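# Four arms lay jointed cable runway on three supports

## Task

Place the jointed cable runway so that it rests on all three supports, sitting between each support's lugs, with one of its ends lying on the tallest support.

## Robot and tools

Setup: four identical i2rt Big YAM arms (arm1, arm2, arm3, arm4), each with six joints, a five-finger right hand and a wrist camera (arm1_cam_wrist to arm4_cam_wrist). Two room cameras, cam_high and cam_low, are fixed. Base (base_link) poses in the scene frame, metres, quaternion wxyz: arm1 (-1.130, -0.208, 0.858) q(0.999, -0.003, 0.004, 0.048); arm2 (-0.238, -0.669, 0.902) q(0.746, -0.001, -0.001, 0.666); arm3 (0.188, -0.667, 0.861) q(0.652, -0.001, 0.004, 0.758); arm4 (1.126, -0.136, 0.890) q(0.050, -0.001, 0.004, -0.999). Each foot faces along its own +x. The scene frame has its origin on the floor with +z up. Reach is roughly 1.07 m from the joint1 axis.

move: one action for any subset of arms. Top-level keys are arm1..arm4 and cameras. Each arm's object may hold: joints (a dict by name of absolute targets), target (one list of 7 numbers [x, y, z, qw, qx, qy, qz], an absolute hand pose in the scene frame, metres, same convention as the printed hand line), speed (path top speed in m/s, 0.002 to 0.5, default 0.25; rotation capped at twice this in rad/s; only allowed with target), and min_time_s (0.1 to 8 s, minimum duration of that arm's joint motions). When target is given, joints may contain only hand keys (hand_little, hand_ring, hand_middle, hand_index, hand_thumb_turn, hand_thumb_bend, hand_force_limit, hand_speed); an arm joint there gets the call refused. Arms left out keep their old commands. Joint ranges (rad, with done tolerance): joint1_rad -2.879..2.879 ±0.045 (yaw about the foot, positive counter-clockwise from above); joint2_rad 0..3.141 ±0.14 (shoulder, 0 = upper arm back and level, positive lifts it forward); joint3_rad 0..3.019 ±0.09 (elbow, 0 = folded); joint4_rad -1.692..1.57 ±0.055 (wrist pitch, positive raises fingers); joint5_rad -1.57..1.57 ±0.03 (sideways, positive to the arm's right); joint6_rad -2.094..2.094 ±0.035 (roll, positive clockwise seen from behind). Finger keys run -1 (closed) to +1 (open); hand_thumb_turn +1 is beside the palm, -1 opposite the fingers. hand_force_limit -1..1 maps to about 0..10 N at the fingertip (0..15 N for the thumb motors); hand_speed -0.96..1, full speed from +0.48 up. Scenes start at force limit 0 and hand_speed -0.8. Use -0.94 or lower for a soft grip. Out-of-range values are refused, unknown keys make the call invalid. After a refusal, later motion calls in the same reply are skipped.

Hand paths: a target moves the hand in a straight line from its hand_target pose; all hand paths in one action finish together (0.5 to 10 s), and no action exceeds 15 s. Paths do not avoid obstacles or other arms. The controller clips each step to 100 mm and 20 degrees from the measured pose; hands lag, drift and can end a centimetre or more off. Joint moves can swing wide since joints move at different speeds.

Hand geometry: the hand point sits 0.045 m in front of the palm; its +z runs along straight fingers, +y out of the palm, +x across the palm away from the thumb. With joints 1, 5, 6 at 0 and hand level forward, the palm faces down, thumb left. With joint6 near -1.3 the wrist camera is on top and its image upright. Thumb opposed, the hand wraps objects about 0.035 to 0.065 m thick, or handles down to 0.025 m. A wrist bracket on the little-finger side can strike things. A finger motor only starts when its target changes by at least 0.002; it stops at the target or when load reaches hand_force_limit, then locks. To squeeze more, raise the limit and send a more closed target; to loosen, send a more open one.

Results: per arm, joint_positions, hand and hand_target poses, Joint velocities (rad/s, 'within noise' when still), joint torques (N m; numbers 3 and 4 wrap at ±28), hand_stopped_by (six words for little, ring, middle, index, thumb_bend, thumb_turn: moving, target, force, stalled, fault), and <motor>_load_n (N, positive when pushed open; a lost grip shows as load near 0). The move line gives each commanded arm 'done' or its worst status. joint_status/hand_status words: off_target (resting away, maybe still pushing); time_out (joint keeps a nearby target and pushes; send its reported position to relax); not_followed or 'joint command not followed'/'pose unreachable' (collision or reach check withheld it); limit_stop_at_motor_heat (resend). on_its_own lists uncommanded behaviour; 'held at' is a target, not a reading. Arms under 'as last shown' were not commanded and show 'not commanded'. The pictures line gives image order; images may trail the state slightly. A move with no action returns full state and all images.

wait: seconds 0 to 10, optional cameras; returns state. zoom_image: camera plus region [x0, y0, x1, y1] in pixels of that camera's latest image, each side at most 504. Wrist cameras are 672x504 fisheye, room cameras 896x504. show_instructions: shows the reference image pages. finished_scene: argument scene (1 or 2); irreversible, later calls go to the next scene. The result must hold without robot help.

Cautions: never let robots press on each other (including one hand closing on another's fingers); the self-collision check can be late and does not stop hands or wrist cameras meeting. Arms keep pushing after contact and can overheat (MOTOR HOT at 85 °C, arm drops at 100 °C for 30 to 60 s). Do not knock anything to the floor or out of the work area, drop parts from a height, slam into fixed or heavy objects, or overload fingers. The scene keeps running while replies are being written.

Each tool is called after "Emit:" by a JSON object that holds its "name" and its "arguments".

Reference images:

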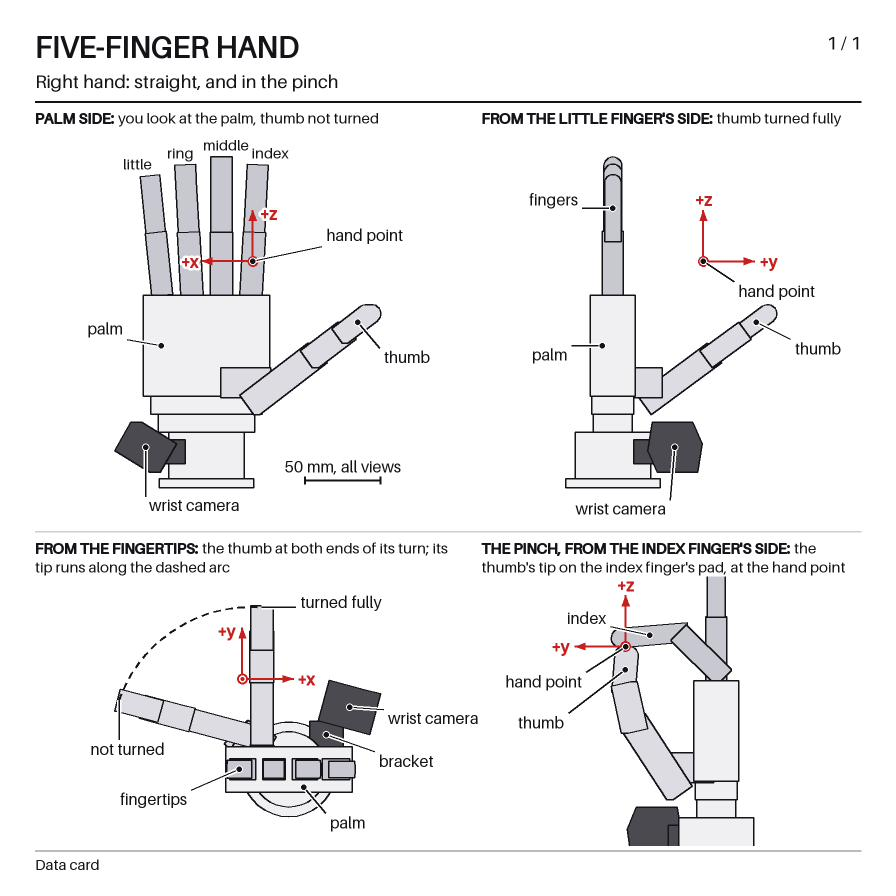

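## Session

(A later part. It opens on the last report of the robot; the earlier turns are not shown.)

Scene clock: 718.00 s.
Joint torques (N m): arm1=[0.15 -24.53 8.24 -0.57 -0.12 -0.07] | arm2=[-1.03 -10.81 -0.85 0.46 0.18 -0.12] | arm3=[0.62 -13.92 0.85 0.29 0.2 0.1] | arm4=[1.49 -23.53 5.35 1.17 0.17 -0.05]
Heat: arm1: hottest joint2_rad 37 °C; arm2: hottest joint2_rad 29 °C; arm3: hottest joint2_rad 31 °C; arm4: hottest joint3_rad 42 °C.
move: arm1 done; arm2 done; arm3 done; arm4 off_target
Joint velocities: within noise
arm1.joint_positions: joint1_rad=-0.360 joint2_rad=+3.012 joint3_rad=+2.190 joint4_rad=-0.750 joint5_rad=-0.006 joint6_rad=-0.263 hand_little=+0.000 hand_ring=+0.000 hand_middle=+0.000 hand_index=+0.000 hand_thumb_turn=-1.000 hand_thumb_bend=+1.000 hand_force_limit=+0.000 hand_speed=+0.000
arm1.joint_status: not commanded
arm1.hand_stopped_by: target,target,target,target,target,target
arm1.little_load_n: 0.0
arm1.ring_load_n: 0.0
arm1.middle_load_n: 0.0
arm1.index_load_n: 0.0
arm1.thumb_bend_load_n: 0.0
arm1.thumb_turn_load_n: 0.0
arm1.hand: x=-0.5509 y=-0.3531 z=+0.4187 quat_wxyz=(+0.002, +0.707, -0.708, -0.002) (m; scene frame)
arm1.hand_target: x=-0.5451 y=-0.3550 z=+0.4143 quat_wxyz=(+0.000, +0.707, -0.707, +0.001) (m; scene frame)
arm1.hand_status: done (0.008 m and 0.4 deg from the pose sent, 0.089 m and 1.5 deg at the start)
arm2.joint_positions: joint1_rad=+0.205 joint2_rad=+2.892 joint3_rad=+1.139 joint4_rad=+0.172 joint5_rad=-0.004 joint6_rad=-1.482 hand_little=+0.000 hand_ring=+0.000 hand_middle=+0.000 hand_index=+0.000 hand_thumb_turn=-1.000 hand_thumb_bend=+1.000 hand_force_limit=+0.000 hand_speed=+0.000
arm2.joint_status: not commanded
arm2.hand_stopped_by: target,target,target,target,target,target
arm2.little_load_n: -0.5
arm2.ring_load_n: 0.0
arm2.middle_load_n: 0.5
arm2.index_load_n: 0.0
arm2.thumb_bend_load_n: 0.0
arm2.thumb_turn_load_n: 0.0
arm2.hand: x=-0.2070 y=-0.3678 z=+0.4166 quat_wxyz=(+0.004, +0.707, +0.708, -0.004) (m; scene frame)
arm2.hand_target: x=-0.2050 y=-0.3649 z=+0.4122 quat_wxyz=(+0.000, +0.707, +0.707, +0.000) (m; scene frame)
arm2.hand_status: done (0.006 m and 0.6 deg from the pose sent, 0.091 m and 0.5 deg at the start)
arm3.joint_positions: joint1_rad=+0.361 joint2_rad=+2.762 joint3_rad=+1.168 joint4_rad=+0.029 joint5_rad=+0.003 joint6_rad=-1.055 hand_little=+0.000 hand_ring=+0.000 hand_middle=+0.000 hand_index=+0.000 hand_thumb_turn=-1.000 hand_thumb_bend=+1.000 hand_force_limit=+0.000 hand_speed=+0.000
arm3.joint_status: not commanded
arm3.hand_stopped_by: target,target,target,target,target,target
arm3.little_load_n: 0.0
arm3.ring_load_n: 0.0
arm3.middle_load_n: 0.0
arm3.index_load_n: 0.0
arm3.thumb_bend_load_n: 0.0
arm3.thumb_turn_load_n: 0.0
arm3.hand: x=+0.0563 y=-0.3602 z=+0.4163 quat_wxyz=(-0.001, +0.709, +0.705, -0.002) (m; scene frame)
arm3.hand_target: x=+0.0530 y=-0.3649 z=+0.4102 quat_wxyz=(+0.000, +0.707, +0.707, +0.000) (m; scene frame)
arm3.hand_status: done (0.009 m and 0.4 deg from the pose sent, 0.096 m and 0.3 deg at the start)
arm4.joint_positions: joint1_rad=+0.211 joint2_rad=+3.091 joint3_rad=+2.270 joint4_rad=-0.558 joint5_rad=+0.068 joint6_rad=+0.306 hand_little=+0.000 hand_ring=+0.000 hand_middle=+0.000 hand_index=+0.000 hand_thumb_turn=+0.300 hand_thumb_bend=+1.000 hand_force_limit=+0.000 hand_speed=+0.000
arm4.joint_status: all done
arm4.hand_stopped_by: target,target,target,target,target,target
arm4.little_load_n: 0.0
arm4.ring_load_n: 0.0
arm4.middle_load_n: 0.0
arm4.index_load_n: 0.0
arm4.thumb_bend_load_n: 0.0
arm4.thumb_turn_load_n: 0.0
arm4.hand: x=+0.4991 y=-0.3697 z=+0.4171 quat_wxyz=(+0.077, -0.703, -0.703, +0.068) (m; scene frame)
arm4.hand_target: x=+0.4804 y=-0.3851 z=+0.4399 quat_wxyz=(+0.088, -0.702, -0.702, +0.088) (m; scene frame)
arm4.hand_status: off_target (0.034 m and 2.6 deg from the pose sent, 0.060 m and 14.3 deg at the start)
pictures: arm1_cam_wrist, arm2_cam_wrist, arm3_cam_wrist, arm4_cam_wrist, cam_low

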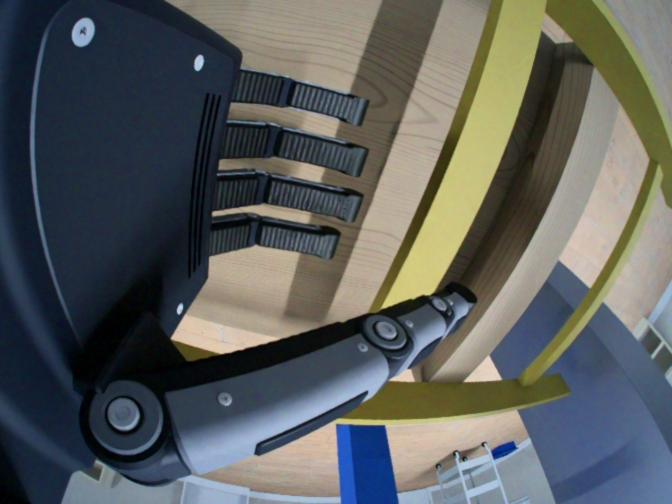

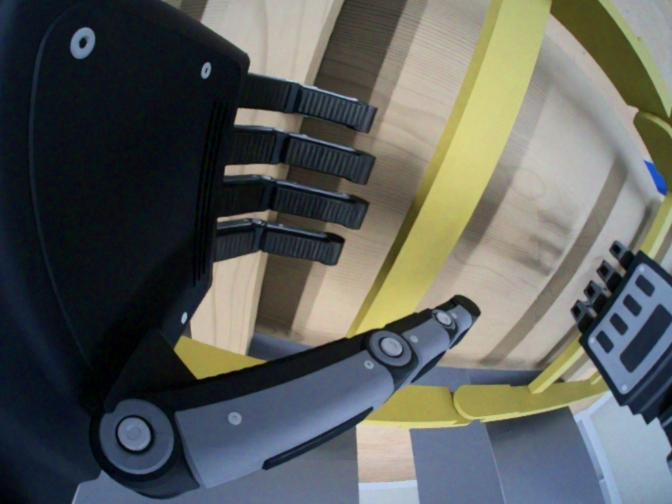

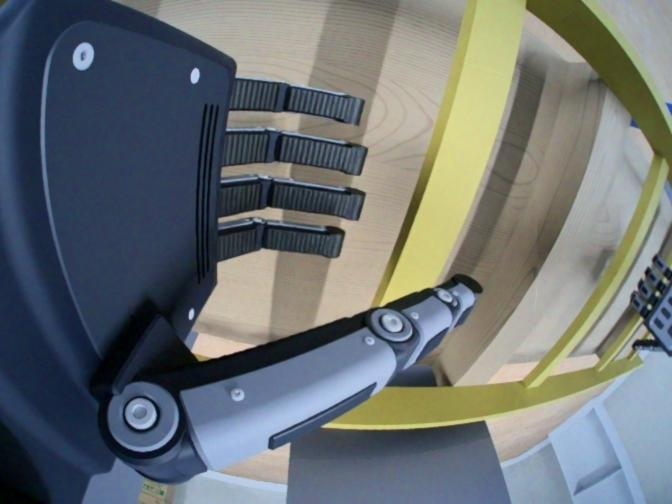

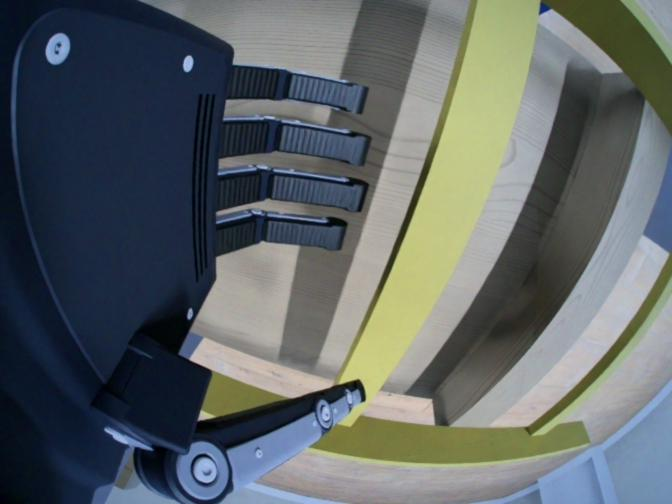

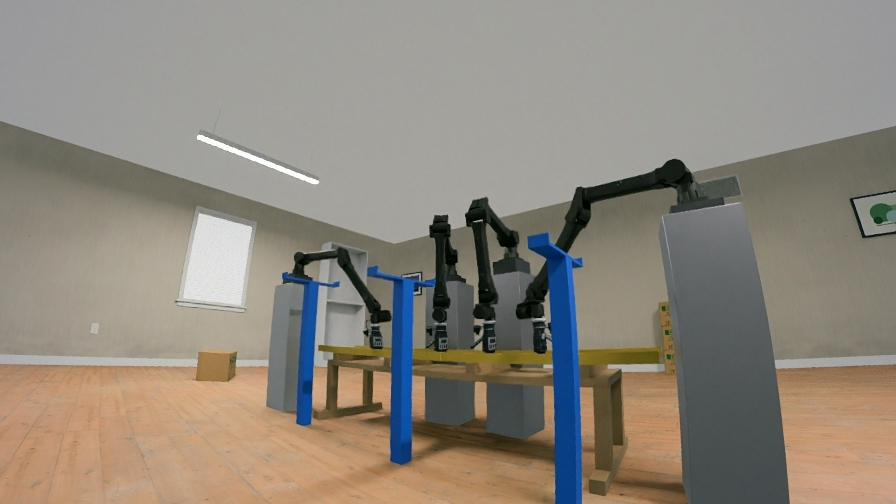

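Emit:
{"name": "zoom_image", "arguments": {"camera": "arm2_cam_wrist", "region": [330, 0, 570, 240]}}

Emit:
{"name": "zoom_image", "arguments": {"camera": "arm1_cam_wrist", "region": [330, 0, 570, 240]}}

Emit:
{"name": "zoom_image", "arguments": {"camera": "arm3_cam_wrist", "region": [330, 0, 570, 240]}}

Emit:
{"name": "zoom_image", "arguments": {"camera": "cam_low", "region": [310, 290, 560, 400]}}

Scaled by 2.100 from the camera's 672x504 image, which has a finer 960x720 frame.

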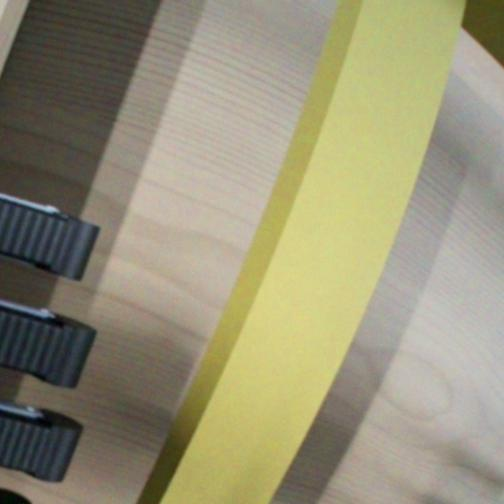

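Scaled by 2.100 from the camera's 672x504 image, which has a finer 960x720 frame.

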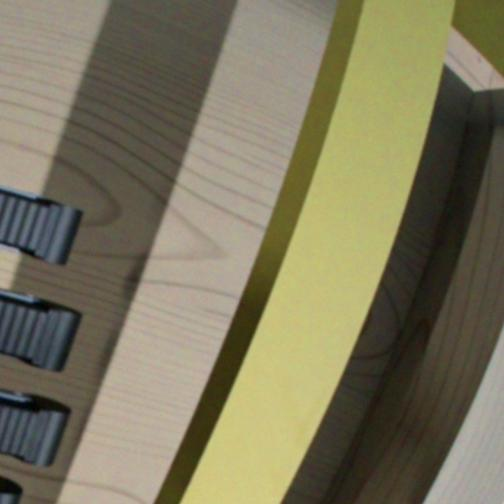

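Scaled by 2.100 from the camera's 672x504 image, which has a finer 960x720 frame.

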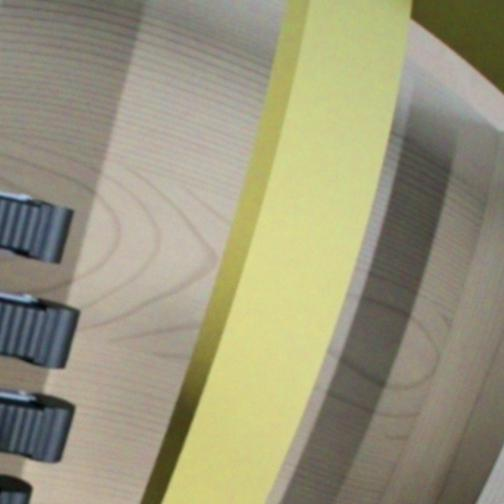

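Scaled by 2.016.

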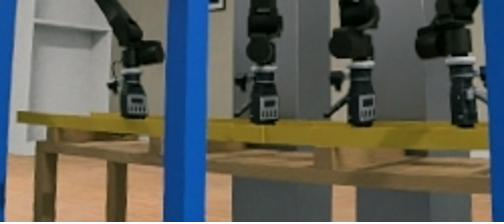

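Emit:
{"name": "move", "arguments": {"arm1": {"target": [-0.545, -0.355, 0.404, 0, 0.7071, -0.7071, 0], "speed": 0.08}, "arm2": {"target": [-0.205, -0.365, 0.404, 0, 0.7071, 0.7071, 0], "speed": 0.08}, "arm3": {"target": [0.053, -0.369, 0.402, 0, 0.7071, 0.7071, 0], "speed": 0.08}, "arm4": {"target": [0.480, -0.392, 0.435, -0.0882, 0.7016, 0.7016, -0.0882], "speed": 0.08, "joints": {"hand_thumb_turn": 1.0}}}}

Emit:
{"name": "move", "arguments": {"arm1": {"target": [-0.602, -0.355, 0.404, 0, 0.7071, -0.7071, 0], "speed": 0.06}, "arm2": {"target": [-0.144, -0.365, 0.404, 0, 0.7071, 0.7071, 0], "speed": 0.06}, "arm3": {"target": [0.107, -0.369, 0.402, 0, 0.7071, 0.7071, 0], "speed": 0.06}, "cameras": ["arm1_cam_wrist", "arm2_cam_wrist", "arm3_cam_wrist", "arm4_cam_wrist"]}}

Scene clock: 794.73 s.
Joint torques (N m): arm1=[-0.73 -24.06 8.34 -0.62 -0.15 -0.03] | arm2=[-1.26 -9.7 -0.17 0.73 0.11 -0.09] | arm3=[0.62 -14.1 0.76 0.34 0.19 0.11] | arm4=[1.26 -22.01 7.73 0.81 0.17 -0.06]
Heat: arm1: hottest joint2_rad 35 °C; arm2: hottest joint2_rad 29 °C; arm3: hottest joint2_rad 33 °C; arm4: hottest joint2_rad 40 °C.
move: arm1 done; arm2 off_target; arm3 done; arm4 off_target
Joint velocities: within noise
arm1.joint_positions: joint1_rad=-0.360 joint2_rad=+3.040 joint3_rad=+2.221 joint4_rad=-0.752 joint5_rad=-0.006 joint6_rad=-0.263 hand_little=+0.000 hand_ring=+0.000 hand_middle=+0.000 hand_index=+0.000 hand_thumb_turn=-1.000 hand_thumb_bend=+1.000 hand_force_limit=+0.000 hand_speed=+0.000
arm1.joint_status: not commanded
arm1.hand_stopped_by: target,target,target,target,target,target
arm1.little_load_n: 0.0
arm1.ring_load_n: 0.0
arm1.middle_load_n: 0.0
arm1.index_load_n: 0.0
arm1.thumb_bend_load_n: 0.0
arm1.thumb_turn_load_n: 0.0
arm1.hand: x=-0.5506 y=-0.3533 z=+0.4086 quat_wxyz=(+0.002, +0.707, -0.708, -0.002) (m; scene frame)
arm1.hand_target: x=-0.5453 y=-0.3549 z=+0.4042 quat_wxyz=(+0.000, +0.707, -0.707, +0.000) (m; scene frame)
arm1.hand_status: done (0.007 m and 0.3 deg from the pose sent, 0.016 m and 0.4 deg at the start)
arm2.joint_positions: joint1_rad=+0.205 joint2_rad=+2.894 joint3_rad=+1.148 joint4_rad=+0.172 joint5_rad=-0.001 joint6_rad=-1.482 hand_little=+0.000 hand_ring=+0.000 hand_middle=+0.000 hand_index=+0.000 hand_thumb_turn=-1.000 hand_thumb_bend=+1.000 hand_force_limit=+0.000 hand_speed=+0.000
arm2.joint_status: not commanded
arm2.hand_stopped_by: target,target,target,target,target,target
arm2.little_load_n: -2.5
arm2.ring_load_n: 0.0
arm2.middle_load_n: 0.0
arm2.index_load_n: 0.0
arm2.thumb_bend_load_n: 0.0
arm2.thumb_turn_load_n: 0.0
arm2.hand: x=-0.2069 y=-0.3633 z=+0.4153 quat_wxyz=(+0.002, +0.707, +0.708, +0.000) (m; scene frame)
arm2.hand_target: x=-0.2051 y=-0.3651 z=+0.4045 quat_wxyz=(+0.000, +0.707, +0.707, +0.000) (m; scene frame)
arm2.hand_status: off_target (0.012 m and 0.2 deg from the pose sent, 0.013 m and 0.6 deg at the start)
arm3.joint_positions: joint1_rad=+0.366 joint2_rad=+2.781 joint3_rad=+1.176 joint4_rad=+0.040 joint5_rad=+0.003 joint6_rad=-1.050 hand_little=+0.000 hand_ring=+0.000 hand_middle=+0.000 hand_index=+0.000 hand_thumb_turn=-1.000 hand_thumb_bend=+1.000 hand_force_limit=+0.000 hand_speed=+0.000
arm3.joint_status: not commanded
arm3.hand_stopped_by: target,target,target,target,target,target
arm3.little_load_n: 0.0
arm3.ring_load_n: 0.0
arm3.middle_load_n: 0.0
arm3.index_load_n: 0.0
arm3.thumb_bend_load_n: 0.0
arm3.thumb_turn_load_n: 0.0
arm3.hand: x=+0.0559 y=-0.3635 z=+0.4091 quat_wxyz=(-0.001, +0.709, +0.705, -0.002) (m; scene frame)
arm3.hand_target: x=+0.0531 y=-0.3690 z=+0.4022 quat_wxyz=(+0.000, +0.707, +0.707, +0.000) (m; scene frame)
arm3.hand_status: done (0.009 m and 0.4 deg from the pose sent, 0.017 m and 0.4 deg at the start)
arm4.joint_positions: joint1_rad=+0.222 joint2_rad=+3.091 joint3_rad=+2.270 joint4_rad=-0.558 joint5_rad=+0.070 joint6_rad=+0.315 hand_little=+0.000 hand_ring=+0.000 hand_middle=+0.000 hand_index=+0.000 hand_thumb_turn=+1.000 hand_thumb_bend=+1.000 hand_force_limit=+0.000 hand_speed=+0.000
arm4.joint_status: all done
arm4.hand_stopped_by: target,target,target,target,target,target
arm4.little_load_n: 0.0
arm4.ring_load_n: 0.0
arm4.middle_load_n: 0.0
arm4.index_load_n: 0.0
arm4.thumb_bend_load_n: 0.0
arm4.thumb_turn_load_n: 0.0
arm4.hand: x=+0.5012 y=-0.3765 z=+0.4170 quat_wxyz=(+0.078, -0.703, -0.704, +0.068) (m; scene frame)
arm4.hand_target: x=+0.4806 y=-0.3919 z=+0.4355 quat_wxyz=(+0.088, -0.702, -0.702, +0.088) (m; scene frame)
arm4.hand_status: off_target (0.032 m and 2.6 deg from the pose sent, 0.034 m and 2.6 deg at the start)
pictures: none

Scene clock: 796.53 s.
Joint torques (N m): arm1=[-0.56 -27.28 3.49 0.08 -0.12 -0.11] | arm2=[-1.61 -11.93 -1.42 0.28 0.59 -0.14] | arm3=[-1.49 -13.45 -1.13 0.28 0.18 -0.15] | arm4=[0.85 -22.07 7.71 0.8 0.18 -0.05]
Heat: arm1: hottest joint2_rad 35 °C; arm2: hottest joint2_rad 29 °C; arm3: hottest joint2_rad 33 °C; arm4: hottest joint2_rad 40 °C.
move: arm1 off_target; arm2 done; arm3 off_target
Joint velocities: within noise
arm1.joint_positions: joint1_rad=-0.378 joint2_rad=+2.978 joint3_rad=+1.961 joint4_rad=-0.586 joint5_rad=-0.006 joint6_rad=-0.279 hand_little=+0.000 hand_ring=+0.000 hand_middle=+0.000 hand_index=+0.000 hand_thumb_turn=-1.000 hand_thumb_bend=+1.000 hand_force_limit=+0.000 hand_speed=+0.000
arm1.joint_status: not commanded
arm1.hand_stopped_by: target,target,target,target,target,target
arm1.little_load_n: 0.0
arm1.ring_load_n: 0.0
arm1.middle_load_n: 0.0
arm1.index_load_n: 0.0
arm1.thumb_bend_load_n: 0.0
arm1.thumb_turn_load_n: 0.0
arm1.hand: x=-0.6181 y=-0.3462 z=+0.3895 quat_wxyz=(+0.010, +0.706, -0.708, -0.015) (m; scene frame)
arm1.hand_target: x=-0.6023 y=-0.3550 z=+0.4038 quat_wxyz=(+0.000, +0.707, -0.707, +0.000) (m; scene frame)
arm1.hand_status: off_target (0.023 m and 2.1 deg from the pose sent, 0.052 m and 0.3 deg at the start)
arm2.joint_positions: joint1_rad=+0.031 joint2_rad=+2.922 joint3_rad=+1.168 joint4_rad=+0.177 joint5_rad=-0.013 joint6_rad=-1.653 hand_little=+0.000 hand_ring=+0.000 hand_middle=+0.000 hand_index=+0.000 hand_thumb_turn=-1.000 hand_thumb_bend=+1.000 hand_force_limit=+0.000 hand_speed=+0.000
arm2.joint_status: not commanded
arm2.hand_stopped_by: target,target,target,target,target,target
arm2.little_load_n: 0.0
arm2.ring_load_n: 0.0
arm2.middle_load_n: 0.0
arm2.index_load_n: 3.0
arm2.thumb_bend_load_n: 0.0
arm2.thumb_turn_load_n: 0.0
arm2.hand: x=-0.1509 y=-0.3664 z=+0.4046 quat_wxyz=(-0.002, +0.707, +0.707, -0.006) (m; scene frame)
arm2.hand_target: x=-0.1442 y=-0.3651 z=+0.4040 quat_wxyz=(+0.000, +0.707, +0.707, +0.000) (m; scene frame)
arm2.hand_status: done (0.007 m and 0.7 deg from the pose sent, 0.064 m and 0.3 deg at the start)
arm3.joint_positions: joint1_rad=+0.266 joint2_rad=+2.785 joint3_rad=+1.133 joint4_rad=+0.105 joint5_rad=+0.003 joint6_rad=-1.157 hand_little=+0.000 hand_ring=+0.000 hand_middle=+0.000 hand_index=+0.000 hand_thumb_turn=-1.000 hand_thumb_bend=+1.000 hand_force_limit=+0.000 hand_speed=+0.000
arm3.joint_status: not commanded
arm3.hand_stopped_by: target,target,target,target,target,target
arm3.little_load_n: 0.0
arm3.ring_load_n: 0.5
arm3.middle_load_n: 0.0
arm3.index_load_n: 0.5
arm3.thumb_bend_load_n: -0.5
arm3.thumb_turn_load_n: 0.0
arm3.hand: x=+0.0962 y=-0.3578 z=+0.4077 quat_wxyz=(-0.009, +0.706, +0.708, +0.002) (m; scene frame)
arm3.hand_target: x=+0.1067 y=-0.3692 z=+0.4024 quat_wxyz=(+0.000, +0.707, +0.707, +0.000) (m; scene frame)
arm3.hand_status: off_target (0.017 m and 1.0 deg from the pose sent, 0.052 m and 0.4 deg at the start)
arm4: as last shown
arm4.hand_target: x=+0.4806 y=-0.3918 z=+0.4355 quat_wxyz=(+0.088, -0.702, -0.702, +0.088) (m; scene frame)
pictures: arm1_cam_wrist, arm2_cam_wrist, arm3_cam_wrist, arm4_cam_wrist

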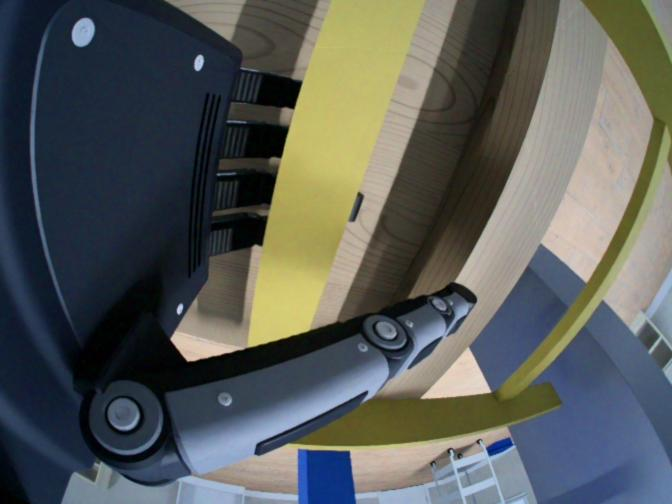

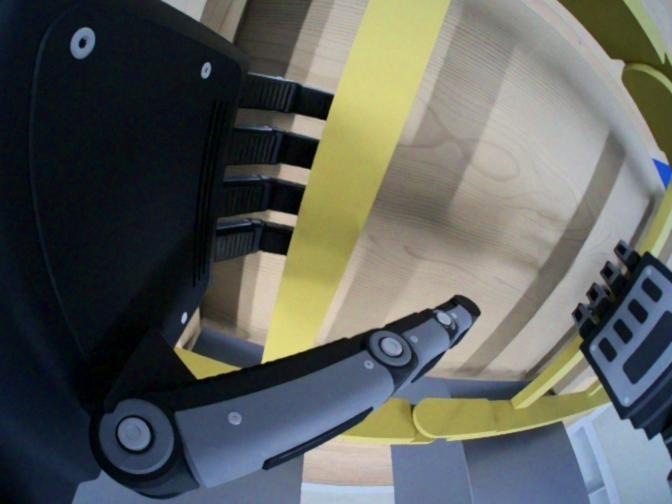

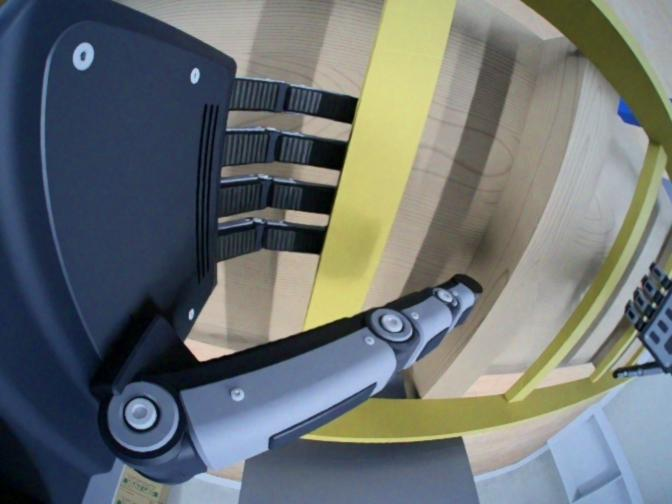

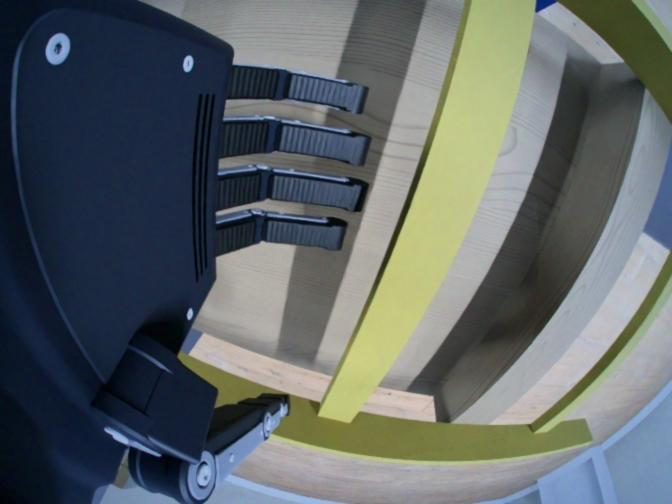

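Emit:
{"name": "move", "arguments": {"arm3": {"target": [0.119, -0.369, 0.402, 0, 0.7071, 0.7071, 0], "speed": 0.06}, "arm4": {"target": [0.521, -0.398, 0.428, -0.07, 0.7036, 0.7036, -0.07], "speed": 0.06}, "cameras": ["arm3_cam_wrist", "arm4_cam_wrist"]}}

Scene clock: 810.37 s.
Joint torques (N m): arm1=[-1.03 -27.05 3.59 0.1 -0.1 -0.13] | arm2=[-1.67 -12.22 -1.4 0.31 0.55 -0.23] | arm3=[-1.32 -13.45 -1.36 0.34 0.15 -0.15] | arm4=[0.79 -22.65 4.78 1.03 -0.01 -0.05]
Heat: arm1: hottest joint2_rad 36 °C; arm2: hottest joint2_rad 29 °C; arm3: hottest joint2_rad 33 °C; arm4: hottest joint2_rad 40 °C.
move: arm3 off_target; arm4 off_target
Joint velocities: within noise
arm1, arm2: as last shown
arm1.joint_positions: joint1_rad=-0.378 joint2_rad=+2.978 joint3_rad=+1.961 joint4_rad=-0.586 joint5_rad=-0.006 joint6_rad=-0.280 hand_little=+0.000 hand_ring=+0.000 hand_middle=+0.000 hand_index=+0.000 hand_thumb_turn=-1.000 hand_thumb_bend=+1.000 hand_force_limit=+0.000 hand_speed=+0.000
arm2.index_load_n: 2.5
arm2.hand: x=-0.1509 y=-0.3663 z=+0.4046 quat_wxyz=(-0.002, +0.707, +0.707, -0.006) (m; scene frame)
arm3.joint_positions: joint1_rad=+0.238 joint2_rad=+2.786 joint3_rad=+1.123 joint4_rad=+0.118 joint5_rad=+0.003 joint6_rad=-1.188 hand_little=+0.000 hand_ring=+0.000 hand_middle=+0.000 hand_index=+0.000 hand_thumb_turn=-1.000 hand_thumb_bend=+1.000 hand_force_limit=+0.000 hand_speed=+0.000
arm3.joint_status: not commanded
arm3.hand_stopped_by: target,target,target,target,target,target
arm3.little_load_n: 0.0
arm3.ring_load_n: 0.0
arm3.middle_load_n: 0.0
arm3.index_load_n: 0.0
arm3.thumb_bend_load_n: 0.0
arm3.thumb_turn_load_n: 0.0
arm3.hand: x=+0.1075 y=-0.3568 z=+0.4076 quat_wxyz=(-0.009, +0.706, +0.709, +0.003) (m; scene frame)
arm3.hand_target: x=+0.1186 y=-0.3692 z=+0.4024 quat_wxyz=(+0.000, +0.707, +0.707, +0.000) (m; scene frame)
arm3.hand_status: off_target (0.018 m and 1.1 deg from the pose sent, 0.026 m and 1.0 deg at the start)
arm4.joint_positions: joint1_rad=+0.247 joint2_rad=+3.068 joint3_rad=+2.174 joint4_rad=-0.532 joint5_rad=+0.063 joint6_rad=+0.342 hand_little=+0.000 hand_ring=+0.000 hand_middle=+0.000 hand_index=+0.000 hand_thumb_turn=+1.000 hand_thumb_bend=+1.000 hand_force_limit=+0.000 hand_speed=+0.000
arm4.joint_status: not commanded
arm4.hand_stopped_by: target,target,target,target,target,target
arm4.little_load_n: 0.0
arm4.ring_load_n: 0.0
arm4.middle_load_n: 0.0
arm4.index_load_n: 0.5
arm4.thumb_bend_load_n: 0.0
arm4.thumb_turn_load_n: -0.5
arm4.hand: x=+0.5383 y=-0.3840 z=+0.4079 quat_wxyz=(+0.063, -0.704, -0.706, +0.050) (m; scene frame)
arm4.hand_target: x=+0.5213 y=-0.3979 z=+0.4279 quat_wxyz=(+0.070, -0.704, -0.704, +0.070) (m; scene frame)
arm4.hand_status: off_target (0.030 m and 2.4 deg from the pose sent, 0.031 m and 0.9 deg at the start)
pictures: arm3_cam_wrist, arm4_cam_wrist

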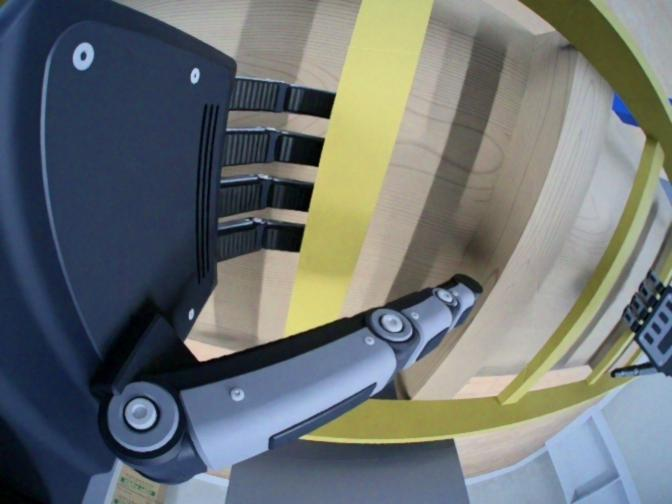

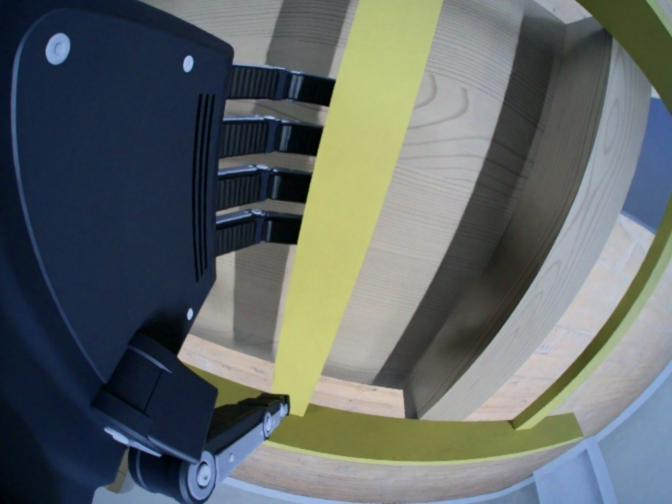

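Emit:
{"name": "move", "arguments": {"arm1": {"target": [-0.602, -0.355, 0.436, 0, 0.7071, -0.7071, 0], "speed": 0.05}, "arm2": {"target": [-0.138, -0.365, 0.424, 0, 0.7071, 0.7071, 0], "speed": 0.05}, "arm3": {"target": [0.127, -0.372, 0.422, 0, 0.7071, 0.7071, 0], "speed": 0.05}, "arm4": {"target": [0.532, -0.398, 0.441, -0.05, 0.7053, 0.7053, -0.05], "speed": 0.05}, "cameras": ["arm1_cam_wrist", "arm2_cam_wrist", "arm3_cam_wrist", "arm4_cam_wrist"]}}

Scene clock: 824.87 s.
Joint torques (N m): arm1=[-0.85 -29.92 3 -0.72 -0.14 -0.13] | arm2=[-2.26 -15.91 -4.48 0.17 0.95 -0.26] | arm3=[-2.02 -17.26 -4.22 -0.43 0.53 -0.18] | arm4=[0.73 -23.06 4.55 -0.16 -0.07 -0.04]
Heat: arm1: hottest joint2_rad 37 °C; arm2: hottest joint2_rad 29 °C; arm3: hottest joint2_rad 33 °C; arm4: hottest joint2_rad 42 °C.
move: arm1 off_target; arm2 off_target; arm3 off_target; arm4 off_target
Joint velocities: within noise
arm1.joint_positions: joint1_rad=-0.378 joint2_rad=+2.924 joint3_rad=+1.892 joint4_rad=-0.569 joint5_rad=-0.006 joint6_rad=-0.280 hand_little=+0.000 hand_ring=+0.000 hand_middle=+0.000 hand_index=+0.000 hand_thumb_turn=-1.000 hand_thumb_bend=+1.000 hand_force_limit=+0.000 hand_speed=+0.000
arm1.joint_status: not commanded
arm1.hand_stopped_by: target,target,target,target,target,target
arm1.little_load_n: 0.0
arm1.ring_load_n: 0.0
arm1.middle_load_n: 0.0
arm1.index_load_n: 3.0
arm1.thumb_bend_load_n: 0.0
arm1.thumb_turn_load_n: 0.0
arm1.hand: x=-0.6225 y=-0.3448 z=+0.4072 quat_wxyz=(+0.009, +0.706, -0.708, -0.015) (m; scene frame)
arm1.hand_target: x=-0.6023 y=-0.3549 z=+0.4350 quat_wxyz=(+0.000, +0.707, -0.707, +0.000) (m; scene frame)
arm1.hand_status: off_target (0.037 m and 2.0 deg from the pose sent, 0.050 m and 2.1 deg at the start)
arm2.joint_positions: joint1_rad=+0.019 joint2_rad=+2.921 joint3_rad=+1.162 joint4_rad=+0.177 joint5_rad=-0.022 joint6_rad=-1.672 hand_little=+0.000 hand_ring=+0.000 hand_middle=+0.000 hand_index=+0.001 hand_thumb_turn=-1.000 hand_thumb_bend=+1.000 hand_force_limit=+0.000 hand_speed=+0.000
arm2.joint_status: not commanded
arm2.hand_stopped_by: target,target,target,target,target,target
arm2.little_load_n: 0.0
arm2.ring_load_n: 0.0
arm2.middle_load_n: 0.0
arm2.index_load_n: 6.5
arm2.thumb_bend_load_n: 0.0
arm2.thumb_turn_load_n: 0.0
arm2.hand: x=-0.1488 y=-0.3686 z=+0.4050 quat_wxyz=(-0.004, +0.705, +0.709, -0.010) (m; scene frame)
arm2.hand_target: x=-0.1383 y=-0.3657 z=+0.4228 quat_wxyz=(+0.000, +0.707, +0.707, +0.000) (m; scene frame)
arm2.hand_status: off_target (0.022 m and 1.3 deg from the pose sent, 0.023 m and 0.7 deg at the start)
arm3.joint_positions: joint1_rad=+0.229 joint2_rad=+2.784 joint3_rad=+1.099 joint4_rad=+0.145 joint5_rad=-0.006 joint6_rad=-1.200 hand_little=+0.000 hand_ring=+0.000 hand_middle=+0.000 hand_index=+0.000 hand_thumb_turn=-1.000 hand_thumb_bend=+1.000 hand_force_limit=+0.000 hand_speed=+0.000
arm3.joint_status: not commanded
arm3.hand_stopped_by: target,target,target,target,target,target
arm3.little_load_n: 0.0
arm3.ring_load_n: 1.0
arm3.middle_load_n: 1.0
arm3.index_load_n: 4.5
arm3.thumb_bend_load_n: 0.0
arm3.thumb_turn_load_n: 0.0
arm3.hand: x=+0.1113 y=-0.3621 z=+0.4088 quat_wxyz=(-0.014, +0.704, +0.710, +0.000) (m; scene frame)
arm3.hand_target: x=+0.1264 y=-0.3725 z=+0.4211 quat_wxyz=(+0.000, +0.707, +0.707, +0.000) (m; scene frame)
arm3.hand_status: off_target (0.023 m and 1.7 deg from the pose sent, 0.029 m and 1.1 deg at the start)
arm4.joint_positions: joint1_rad=+0.247 joint2_rad=+3.052 joint3_rad=+2.171 joint4_rad=-0.569 joint5_rad=+0.044 joint6_rad=+0.344 hand_little=+0.000 hand_ring=+0.000 hand_middle=+0.000 hand_index=+0.000 hand_thumb_turn=+1.000 hand_thumb_bend=+1.000 hand_force_limit=+0.000 hand_speed=+0.000
arm4.joint_status: not commanded
arm4.hand_stopped_by: target,target,target,target,target,target
arm4.little_load_n: 1.5
arm4.ring_load_n: 0.5
arm4.middle_load_n: 0.0
arm4.index_load_n: 0.0
arm4.thumb_bend_load_n: 0.0
arm4.thumb_turn_load_n: 0.0
arm4.hand: x=+0.5418 y=-0.3868 z=+0.4180 quat_wxyz=(+0.049, -0.705, -0.707, +0.043) (m; scene frame)
arm4.hand_target: x=+0.5320 y=-0.3980 z=+0.4402 quat_wxyz=(+0.050, -0.705, -0.705, +0.050) (m; scene frame)
arm4.hand_status: off_target (0.027 m and 0.8 deg from the pose sent, 0.036 m and 1.5 deg at the start)
pictures: arm1_cam_wrist, arm2_cam_wrist, arm3_cam_wrist, arm4_cam_wrist

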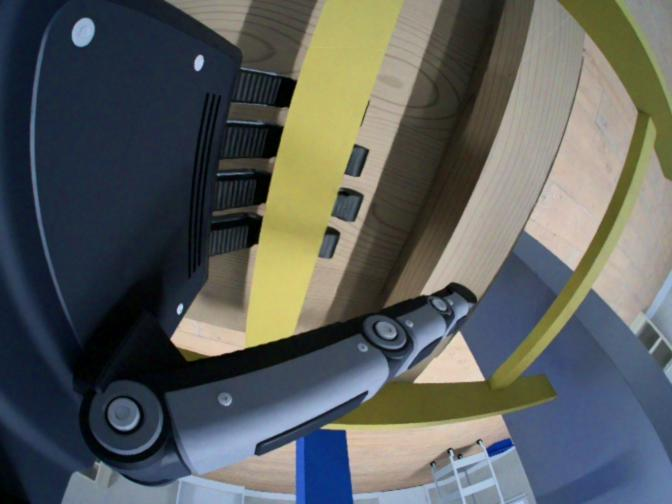

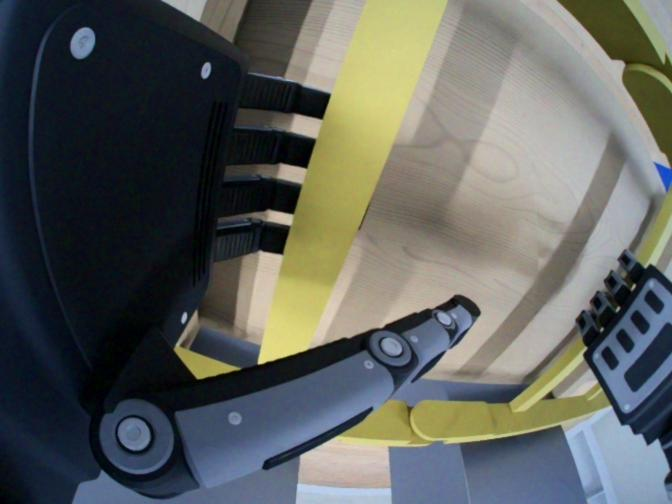

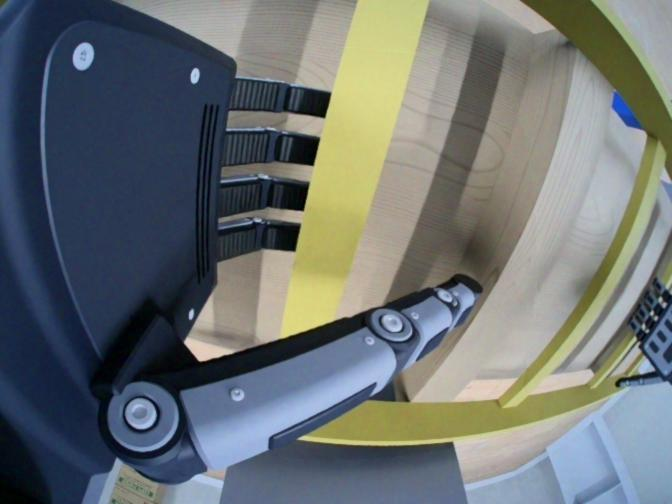

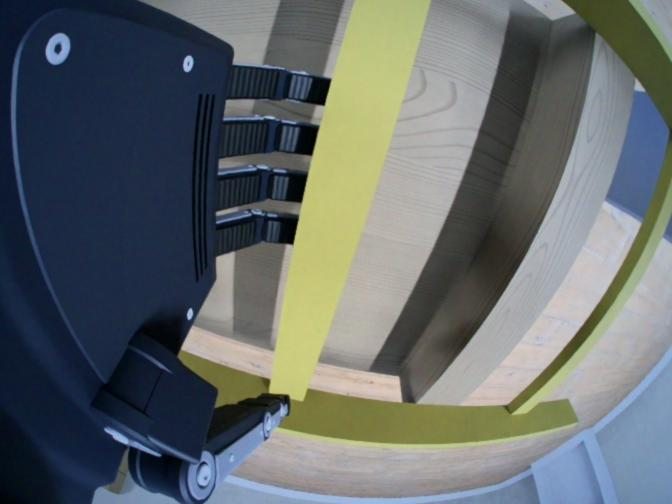

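Emit:
{"name": "move", "arguments": {"arm4": {"joints": {"hand_thumb_turn": -1.0, "hand_speed": -0.6, "hand_force_limit": -0.5}}, "arm1": {"joints": {"hand_speed": -0.9, "hand_force_limit": -0.5, "hand_little": -0.3, "hand_ring": -0.3, "hand_middle": -0.3, "hand_index": -0.3, "hand_thumb_bend": -0.5}}, "arm2": {"joints": {"hand_speed": -0.9, "hand_force_limit": -0.5, "hand_little": -0.3, "hand_ring": -0.3, "hand_middle": -0.3, "hand_index": -0.3, "hand_thumb_bend": -0.5}}, "arm3": {"joints": {"hand_speed": -0.9, "hand_force_limit": -0.5, "hand_little": -0.3, "hand_ring": -0.3, "hand_middle": -0.3, "hand_index": -0.3, "hand_thumb_bend": -0.5}}, "cameras": ["arm1_cam_wrist", "arm2_cam_wrist", "arm3_cam_wrist", "arm4_cam_wrist"]}}

Scene clock: 847.07 s.
Joint torques (N m): arm1=[-0.26 -29.51 3.06 -0.84 0.03 -0.02] | arm2=[-1.73 -16.62 -4.41 0.09 0.96 -0.1] | arm3=[-2.2 -17.14 -4.26 -0.43 0.73 -0.15] | arm4=[0.67 -23 4.51 -0.16 -0.07 -0.04]
Heat: arm1: hottest joint2_rad 37 °C; arm2: hottest joint2_rad 30 °C; arm3: hottest joint2_rad 32 °C; arm4: hottest joint2_rad 39 °C.
move: arm1 off_target; arm2 off_target; arm3 off_target; arm4 done
Joint velocities: within noise
arm1.joint_positions: joint1_rad=-0.378 joint2_rad=+2.924 joint3_rad=+1.892 joint4_rad=-0.566 joint5_rad=-0.010 joint6_rad=-0.291 hand_little=-0.092 hand_ring=-0.063 hand_middle=-0.036 hand_index=+0.000 hand_thumb_turn=-1.000 hand_thumb_bend=+0.037 hand_force_limit=-0.500 hand_speed=-0.900
arm1.joint_status: hand_little off_target (ended at -0.092, target -0.300); hand_ring off_target (ended at -0.063, target -0.300); hand_middle off_target (ended at -0.036, target -0.300); hand_index off_target (ended at +0.000, target -0.300); hand_thumb_bend off_target (ended at +0.037, target -0.500); the others done
arm1.hand_stopped_by: force,force,force,force,force,target
arm1.little_load_n: 3.0
arm1.ring_load_n: 1.5
arm1.middle_load_n: 0.5
arm1.index_load_n: 0.5
arm1.thumb_bend_load_n: 3.0
arm1.thumb_turn_load_n: 1.0
arm1.hand: x=-0.6223 y=-0.3452 z=+0.4069 quat_wxyz=(+0.007, +0.710, -0.704, -0.015) (m; scene frame)
arm1.hand_target: x=-0.6022 y=-0.3549 z=+0.4350 quat_wxyz=(+0.000, +0.707, -0.707, +0.000) (m; scene frame)
arm1.hand_status: not commanded
arm2.joint_positions: joint1_rad=+0.019 joint2_rad=+2.920 joint3_rad=+1.162 joint4_rad=+0.177 joint5_rad=-0.024 joint6_rad=-1.679 hand_little=-0.110 hand_ring=-0.073 hand_middle=-0.035 hand_index=+0.000 hand_thumb_turn=-1.000 hand_thumb_bend=+0.181 hand_force_limit=-0.500 hand_speed=-0.900
arm2.joint_status: hand_little off_target (ended at -0.110, target -0.300); hand_ring off_target (ended at -0.073, target -0.300); hand_middle off_target (ended at -0.035, target -0.300); hand_index off_target (ended at +0.000, target -0.300); hand_thumb_bend off_target (ended at +0.181, target -0.500); the others done
arm2.hand_stopped_by: force,force,force,force,force,target
arm2.little_load_n: 3.0
arm2.ring_load_n: 4.0
arm2.middle_load_n: 1.5
arm2.index_load_n: 3.0
arm2.thumb_bend_load_n: 3.5
arm2.thumb_turn_load_n: 0.5
arm2.hand: x=-0.1487 y=-0.3677 z=+0.4050 quat_wxyz=(-0.005, +0.702, +0.712, -0.010) (m; scene frame)
arm2.hand_target: x=-0.1383 y=-0.3654 z=+0.4229 quat_wxyz=(+0.000, +0.707, +0.707, +0.000) (m; scene frame)
arm2.hand_status: not commanded
arm3.joint_positions: joint1_rad=+0.228 joint2_rad=+2.784 joint3_rad=+1.099 joint4_rad=+0.146 joint5_rad=-0.010 joint6_rad=-1.206 hand_little=-0.026 hand_ring=-0.017 hand_middle=-0.016 hand_index=+0.000 hand_thumb_turn=-1.000 hand_thumb_bend=+0.172 hand_force_limit=-0.500 hand_speed=-0.900
arm3.joint_status: hand_little off_target (ended at -0.026, target -0.300); hand_ring off_target (ended at -0.017, target -0.300); hand_middle off_target (ended at -0.016, target -0.300); hand_index off_target (ended at +0.000, target -0.300); hand_thumb_bend off_target (ended at +0.172, target -0.500); the others done
arm3.hand_stopped_by: force,force,force,force,force,target
arm3.little_load_n: 3.5
arm3.ring_load_n: 3.5
arm3.middle_load_n: 4.0
arm3.index_load_n: 1.5
arm3.thumb_bend_load_n: 4.0
arm3.thumb_turn_load_n: 0.5
arm3.hand: x=+0.1112 y=-0.3618 z=+0.4085 quat_wxyz=(-0.015, +0.702, +0.712, -0.002) (m; scene frame)
arm3.hand_target: x=+0.1264 y=-0.3724 z=+0.4211 quat_wxyz=(+0.000, +0.707, +0.707, +0.000) (m; scene frame)
arm3.hand_status: not commanded
arm4.joint_positions: joint1_rad=+0.247 joint2_rad=+3.052 joint3_rad=+2.171 joint4_rad=-0.569 joint5_rad=+0.044 joint6_rad=+0.344 hand_little=+0.000 hand_ring=+0.000 hand_middle=+0.000 hand_index=+0.000 hand_thumb_turn=-1.000 hand_thumb_bend=+1.000 hand_force_limit=-0.500 hand_speed=-0.600
arm4.joint_status: all done
arm4.hand_stopped_by: target,target,target,target,target,target
arm4.little_load_n: 1.5
arm4.ring_load_n: 0.5
arm4.middle_load_n: 0.0
arm4.index_load_n: 0.0
arm4.thumb_bend_load_n: 0.0
arm4.thumb_turn_load_n: 0.0
arm4.hand: x=+0.5418 y=-0.3868 z=+0.4180 quat_wxyz=(+0.049, -0.705, -0.707, +0.043) (m; scene frame)
arm4.hand_target: x=+0.5320 y=-0.3980 z=+0.4402 quat_wxyz=(+0.050, -0.705, -0.705, +0.050) (m; scene frame)
arm4.hand_status: not commanded
pictures: arm1_cam_wrist, arm2_cam_wrist, arm3_cam_wrist, arm4_cam_wrist

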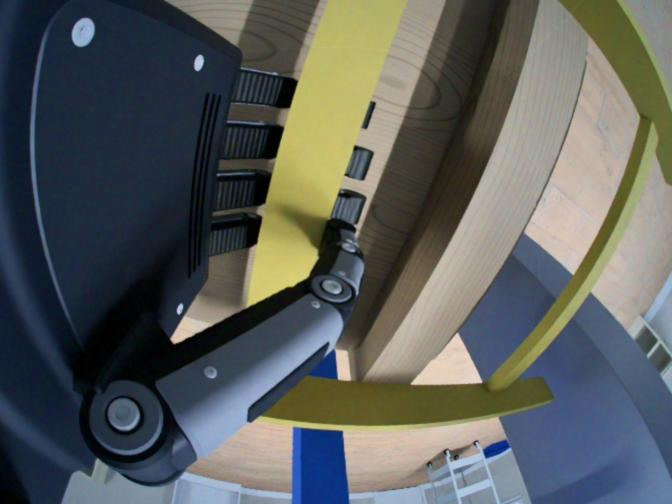

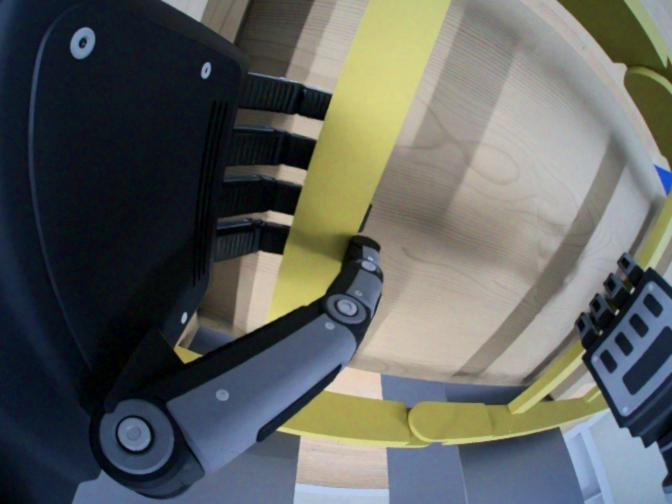

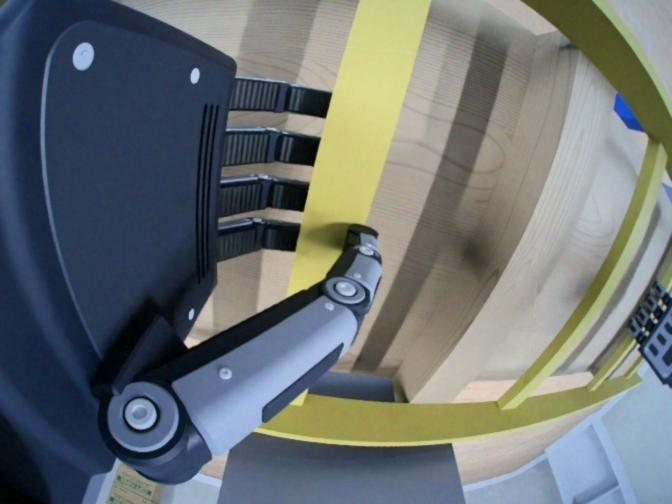

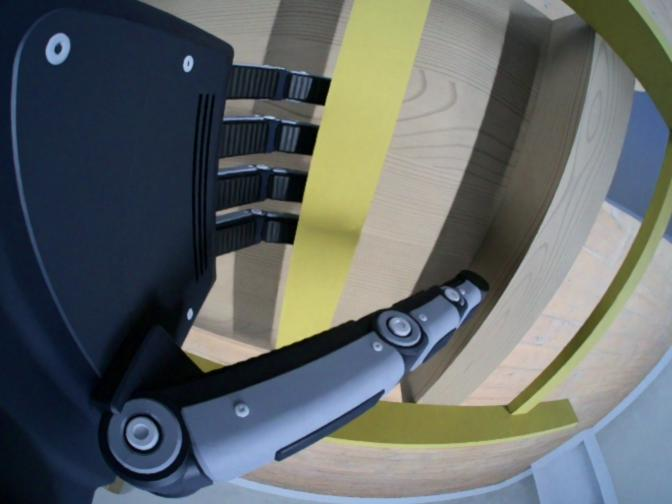

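Emit:
{"name": "move", "arguments": {"arm4": {"target": [0.540, -0.398, 0.440, -0.05, 0.7053, 0.7053, -0.05], "speed": 0.05}}}

Emit:
{"name": "move", "arguments": {"arm4": {"joints": {"hand_speed": -0.9, "hand_force_limit": -0.5, "hand_little": -0.3, "hand_ring": -0.3, "hand_middle": -0.3, "hand_index": -0.3, "hand_thumb_bend": -0.5}}, "cameras": ["arm4_cam_wrist"]}}

Scene clock: 863.00 s.
Joint torques (N m): arm1=[-0.73 -29.39 3.06 -0.88 0.05 -0.03] | arm2=[-2.37 -15.56 -4.49 0.17 0.98 -0.11] | arm3=[-2.2 -17.2 -4.3 -0.44 0.72 -0.12] | arm4=[1.08 -23.18 4 0.1 -0.04 0]
Heat: arm1: hottest joint2_rad 37 °C; arm2: hottest joint2_rad 30 °C; arm3: hottest joint2_rad 32 °C; arm4: hottest joint2_rad 38 °C.
move: arm4 off_target
Joint velocities: within noise
arm1, arm2, arm3: as last shown
arm1.thumb_turn_load_n: 0.5
arm2.index_load_n: 2.5
arm2.thumb_bend_load_n: 4.0
arm3.thumb_bend_load_n: 3.5
arm4.joint_positions: joint1_rad=+0.248 joint2_rad=+3.043 joint3_rad=+2.136 joint4_rad=-0.550 joint5_rad=+0.044 joint6_rad=+0.344 hand_little=+0.000 hand_ring=+0.000 hand_middle=+0.000 hand_index=+0.000 hand_thumb_turn=-1.000 hand_thumb_bend=+1.000 hand_force_limit=-0.500 hand_speed=-0.600
arm4.joint_status: not commanded
arm4.hand_stopped_by: target,target,target,target,target,target
arm4.little_load_n: 2.5
arm4.ring_load_n: 1.5
arm4.middle_load_n: 0.0
arm4.index_load_n: 0.0
arm4.thumb_bend_load_n: 0.0
arm4.thumb_turn_load_n: 0.0
arm4.hand: x=+0.5510 y=-0.3840 z=+0.4152 quat_wxyz=(+0.048, -0.704, -0.707, +0.040) (m; scene frame)
arm4.hand_target: x=+0.5400 y=-0.3980 z=+0.4391 quat_wxyz=(+0.050, -0.705, -0.705, +0.050) (m; scene frame)
arm4.hand_status: off_target (0.031 m and 1.2 deg from the pose sent, 0.025 m and 0.8 deg at the start)
pictures: none

Scene clock: 869.50 s.
Joint torques (N m): arm1=[-0.5 -29.51 3.22 -0.88 0.01 -0.03] | arm2=[-2.02 -15.74 -4.48 0.02 1.02 -0.1] | arm3=[-2.37 -17.73 -4.33 -0.42 0.72 -0.14] | arm4=[1.14 -23.24 4.11 -0.1 -0.08 -0.12]
Heat: arm1: hottest joint2_rad 37 °C; arm2: hottest joint2_rad 30 °C; arm3: hottest joint2_rad 32 °C; arm4: hottest joint2_rad 38 °C.
move: arm4 off_target
Joint velocities: within noise
arm1, arm2, arm3: as last shown
arm2.thumb_turn_load_n: 1.0
arm3.ring_load_n: 3.0
arm3.index_load_n: 2.0
arm4.joint_positions: joint1_rad=+0.248 joint2_rad=+3.043 joint3_rad=+2.133 joint4_rad=-0.545 joint5_rad=+0.045 joint6_rad=+0.355 hand_little=-0.007 hand_ring=-0.017 hand_middle=-0.044 hand_index=-0.054 hand_thumb_turn=-1.000 hand_thumb_bend=+0.118 hand_force_limit=-0.500 hand_speed=-0.900
arm4.joint_status: hand_little off_target (ended at -0.007, target -0.300); hand_ring off_target (ended at -0.017, target -0.300); hand_middle off_target (ended at -0.044, target -0.300); hand_index off_target (ended at -0.054, target -0.300); hand_thumb_bend off_target (ended at +0.118, target -0.500); the others done
arm4.hand_stopped_by: force,force,force,force,force,target
arm4.little_load_n: 0.0
arm4.ring_load_n: 0.5
arm4.middle_load_n: 2.0
arm4.index_load_n: 2.0
arm4.thumb_bend_load_n: 1.5
arm4.thumb_turn_load_n: 0.5
arm4.hand: x=+0.5509 y=-0.3844 z=+0.4144 quat_wxyz=(+0.048, -0.709, -0.703, +0.041) (m; scene frame)
arm4.hand_target: x=+0.5400 y=-0.3980 z=+0.4391 quat_wxyz=(+0.050, -0.705, -0.705, +0.050) (m; scene frame)
arm4.hand_status: not commanded
pictures: arm4_cam_wrist

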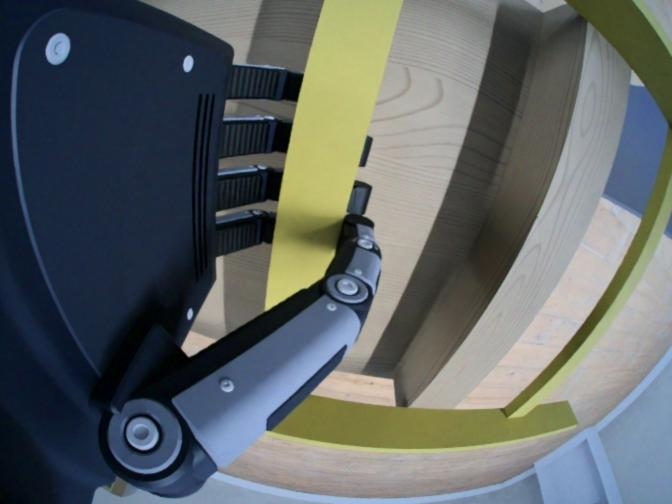

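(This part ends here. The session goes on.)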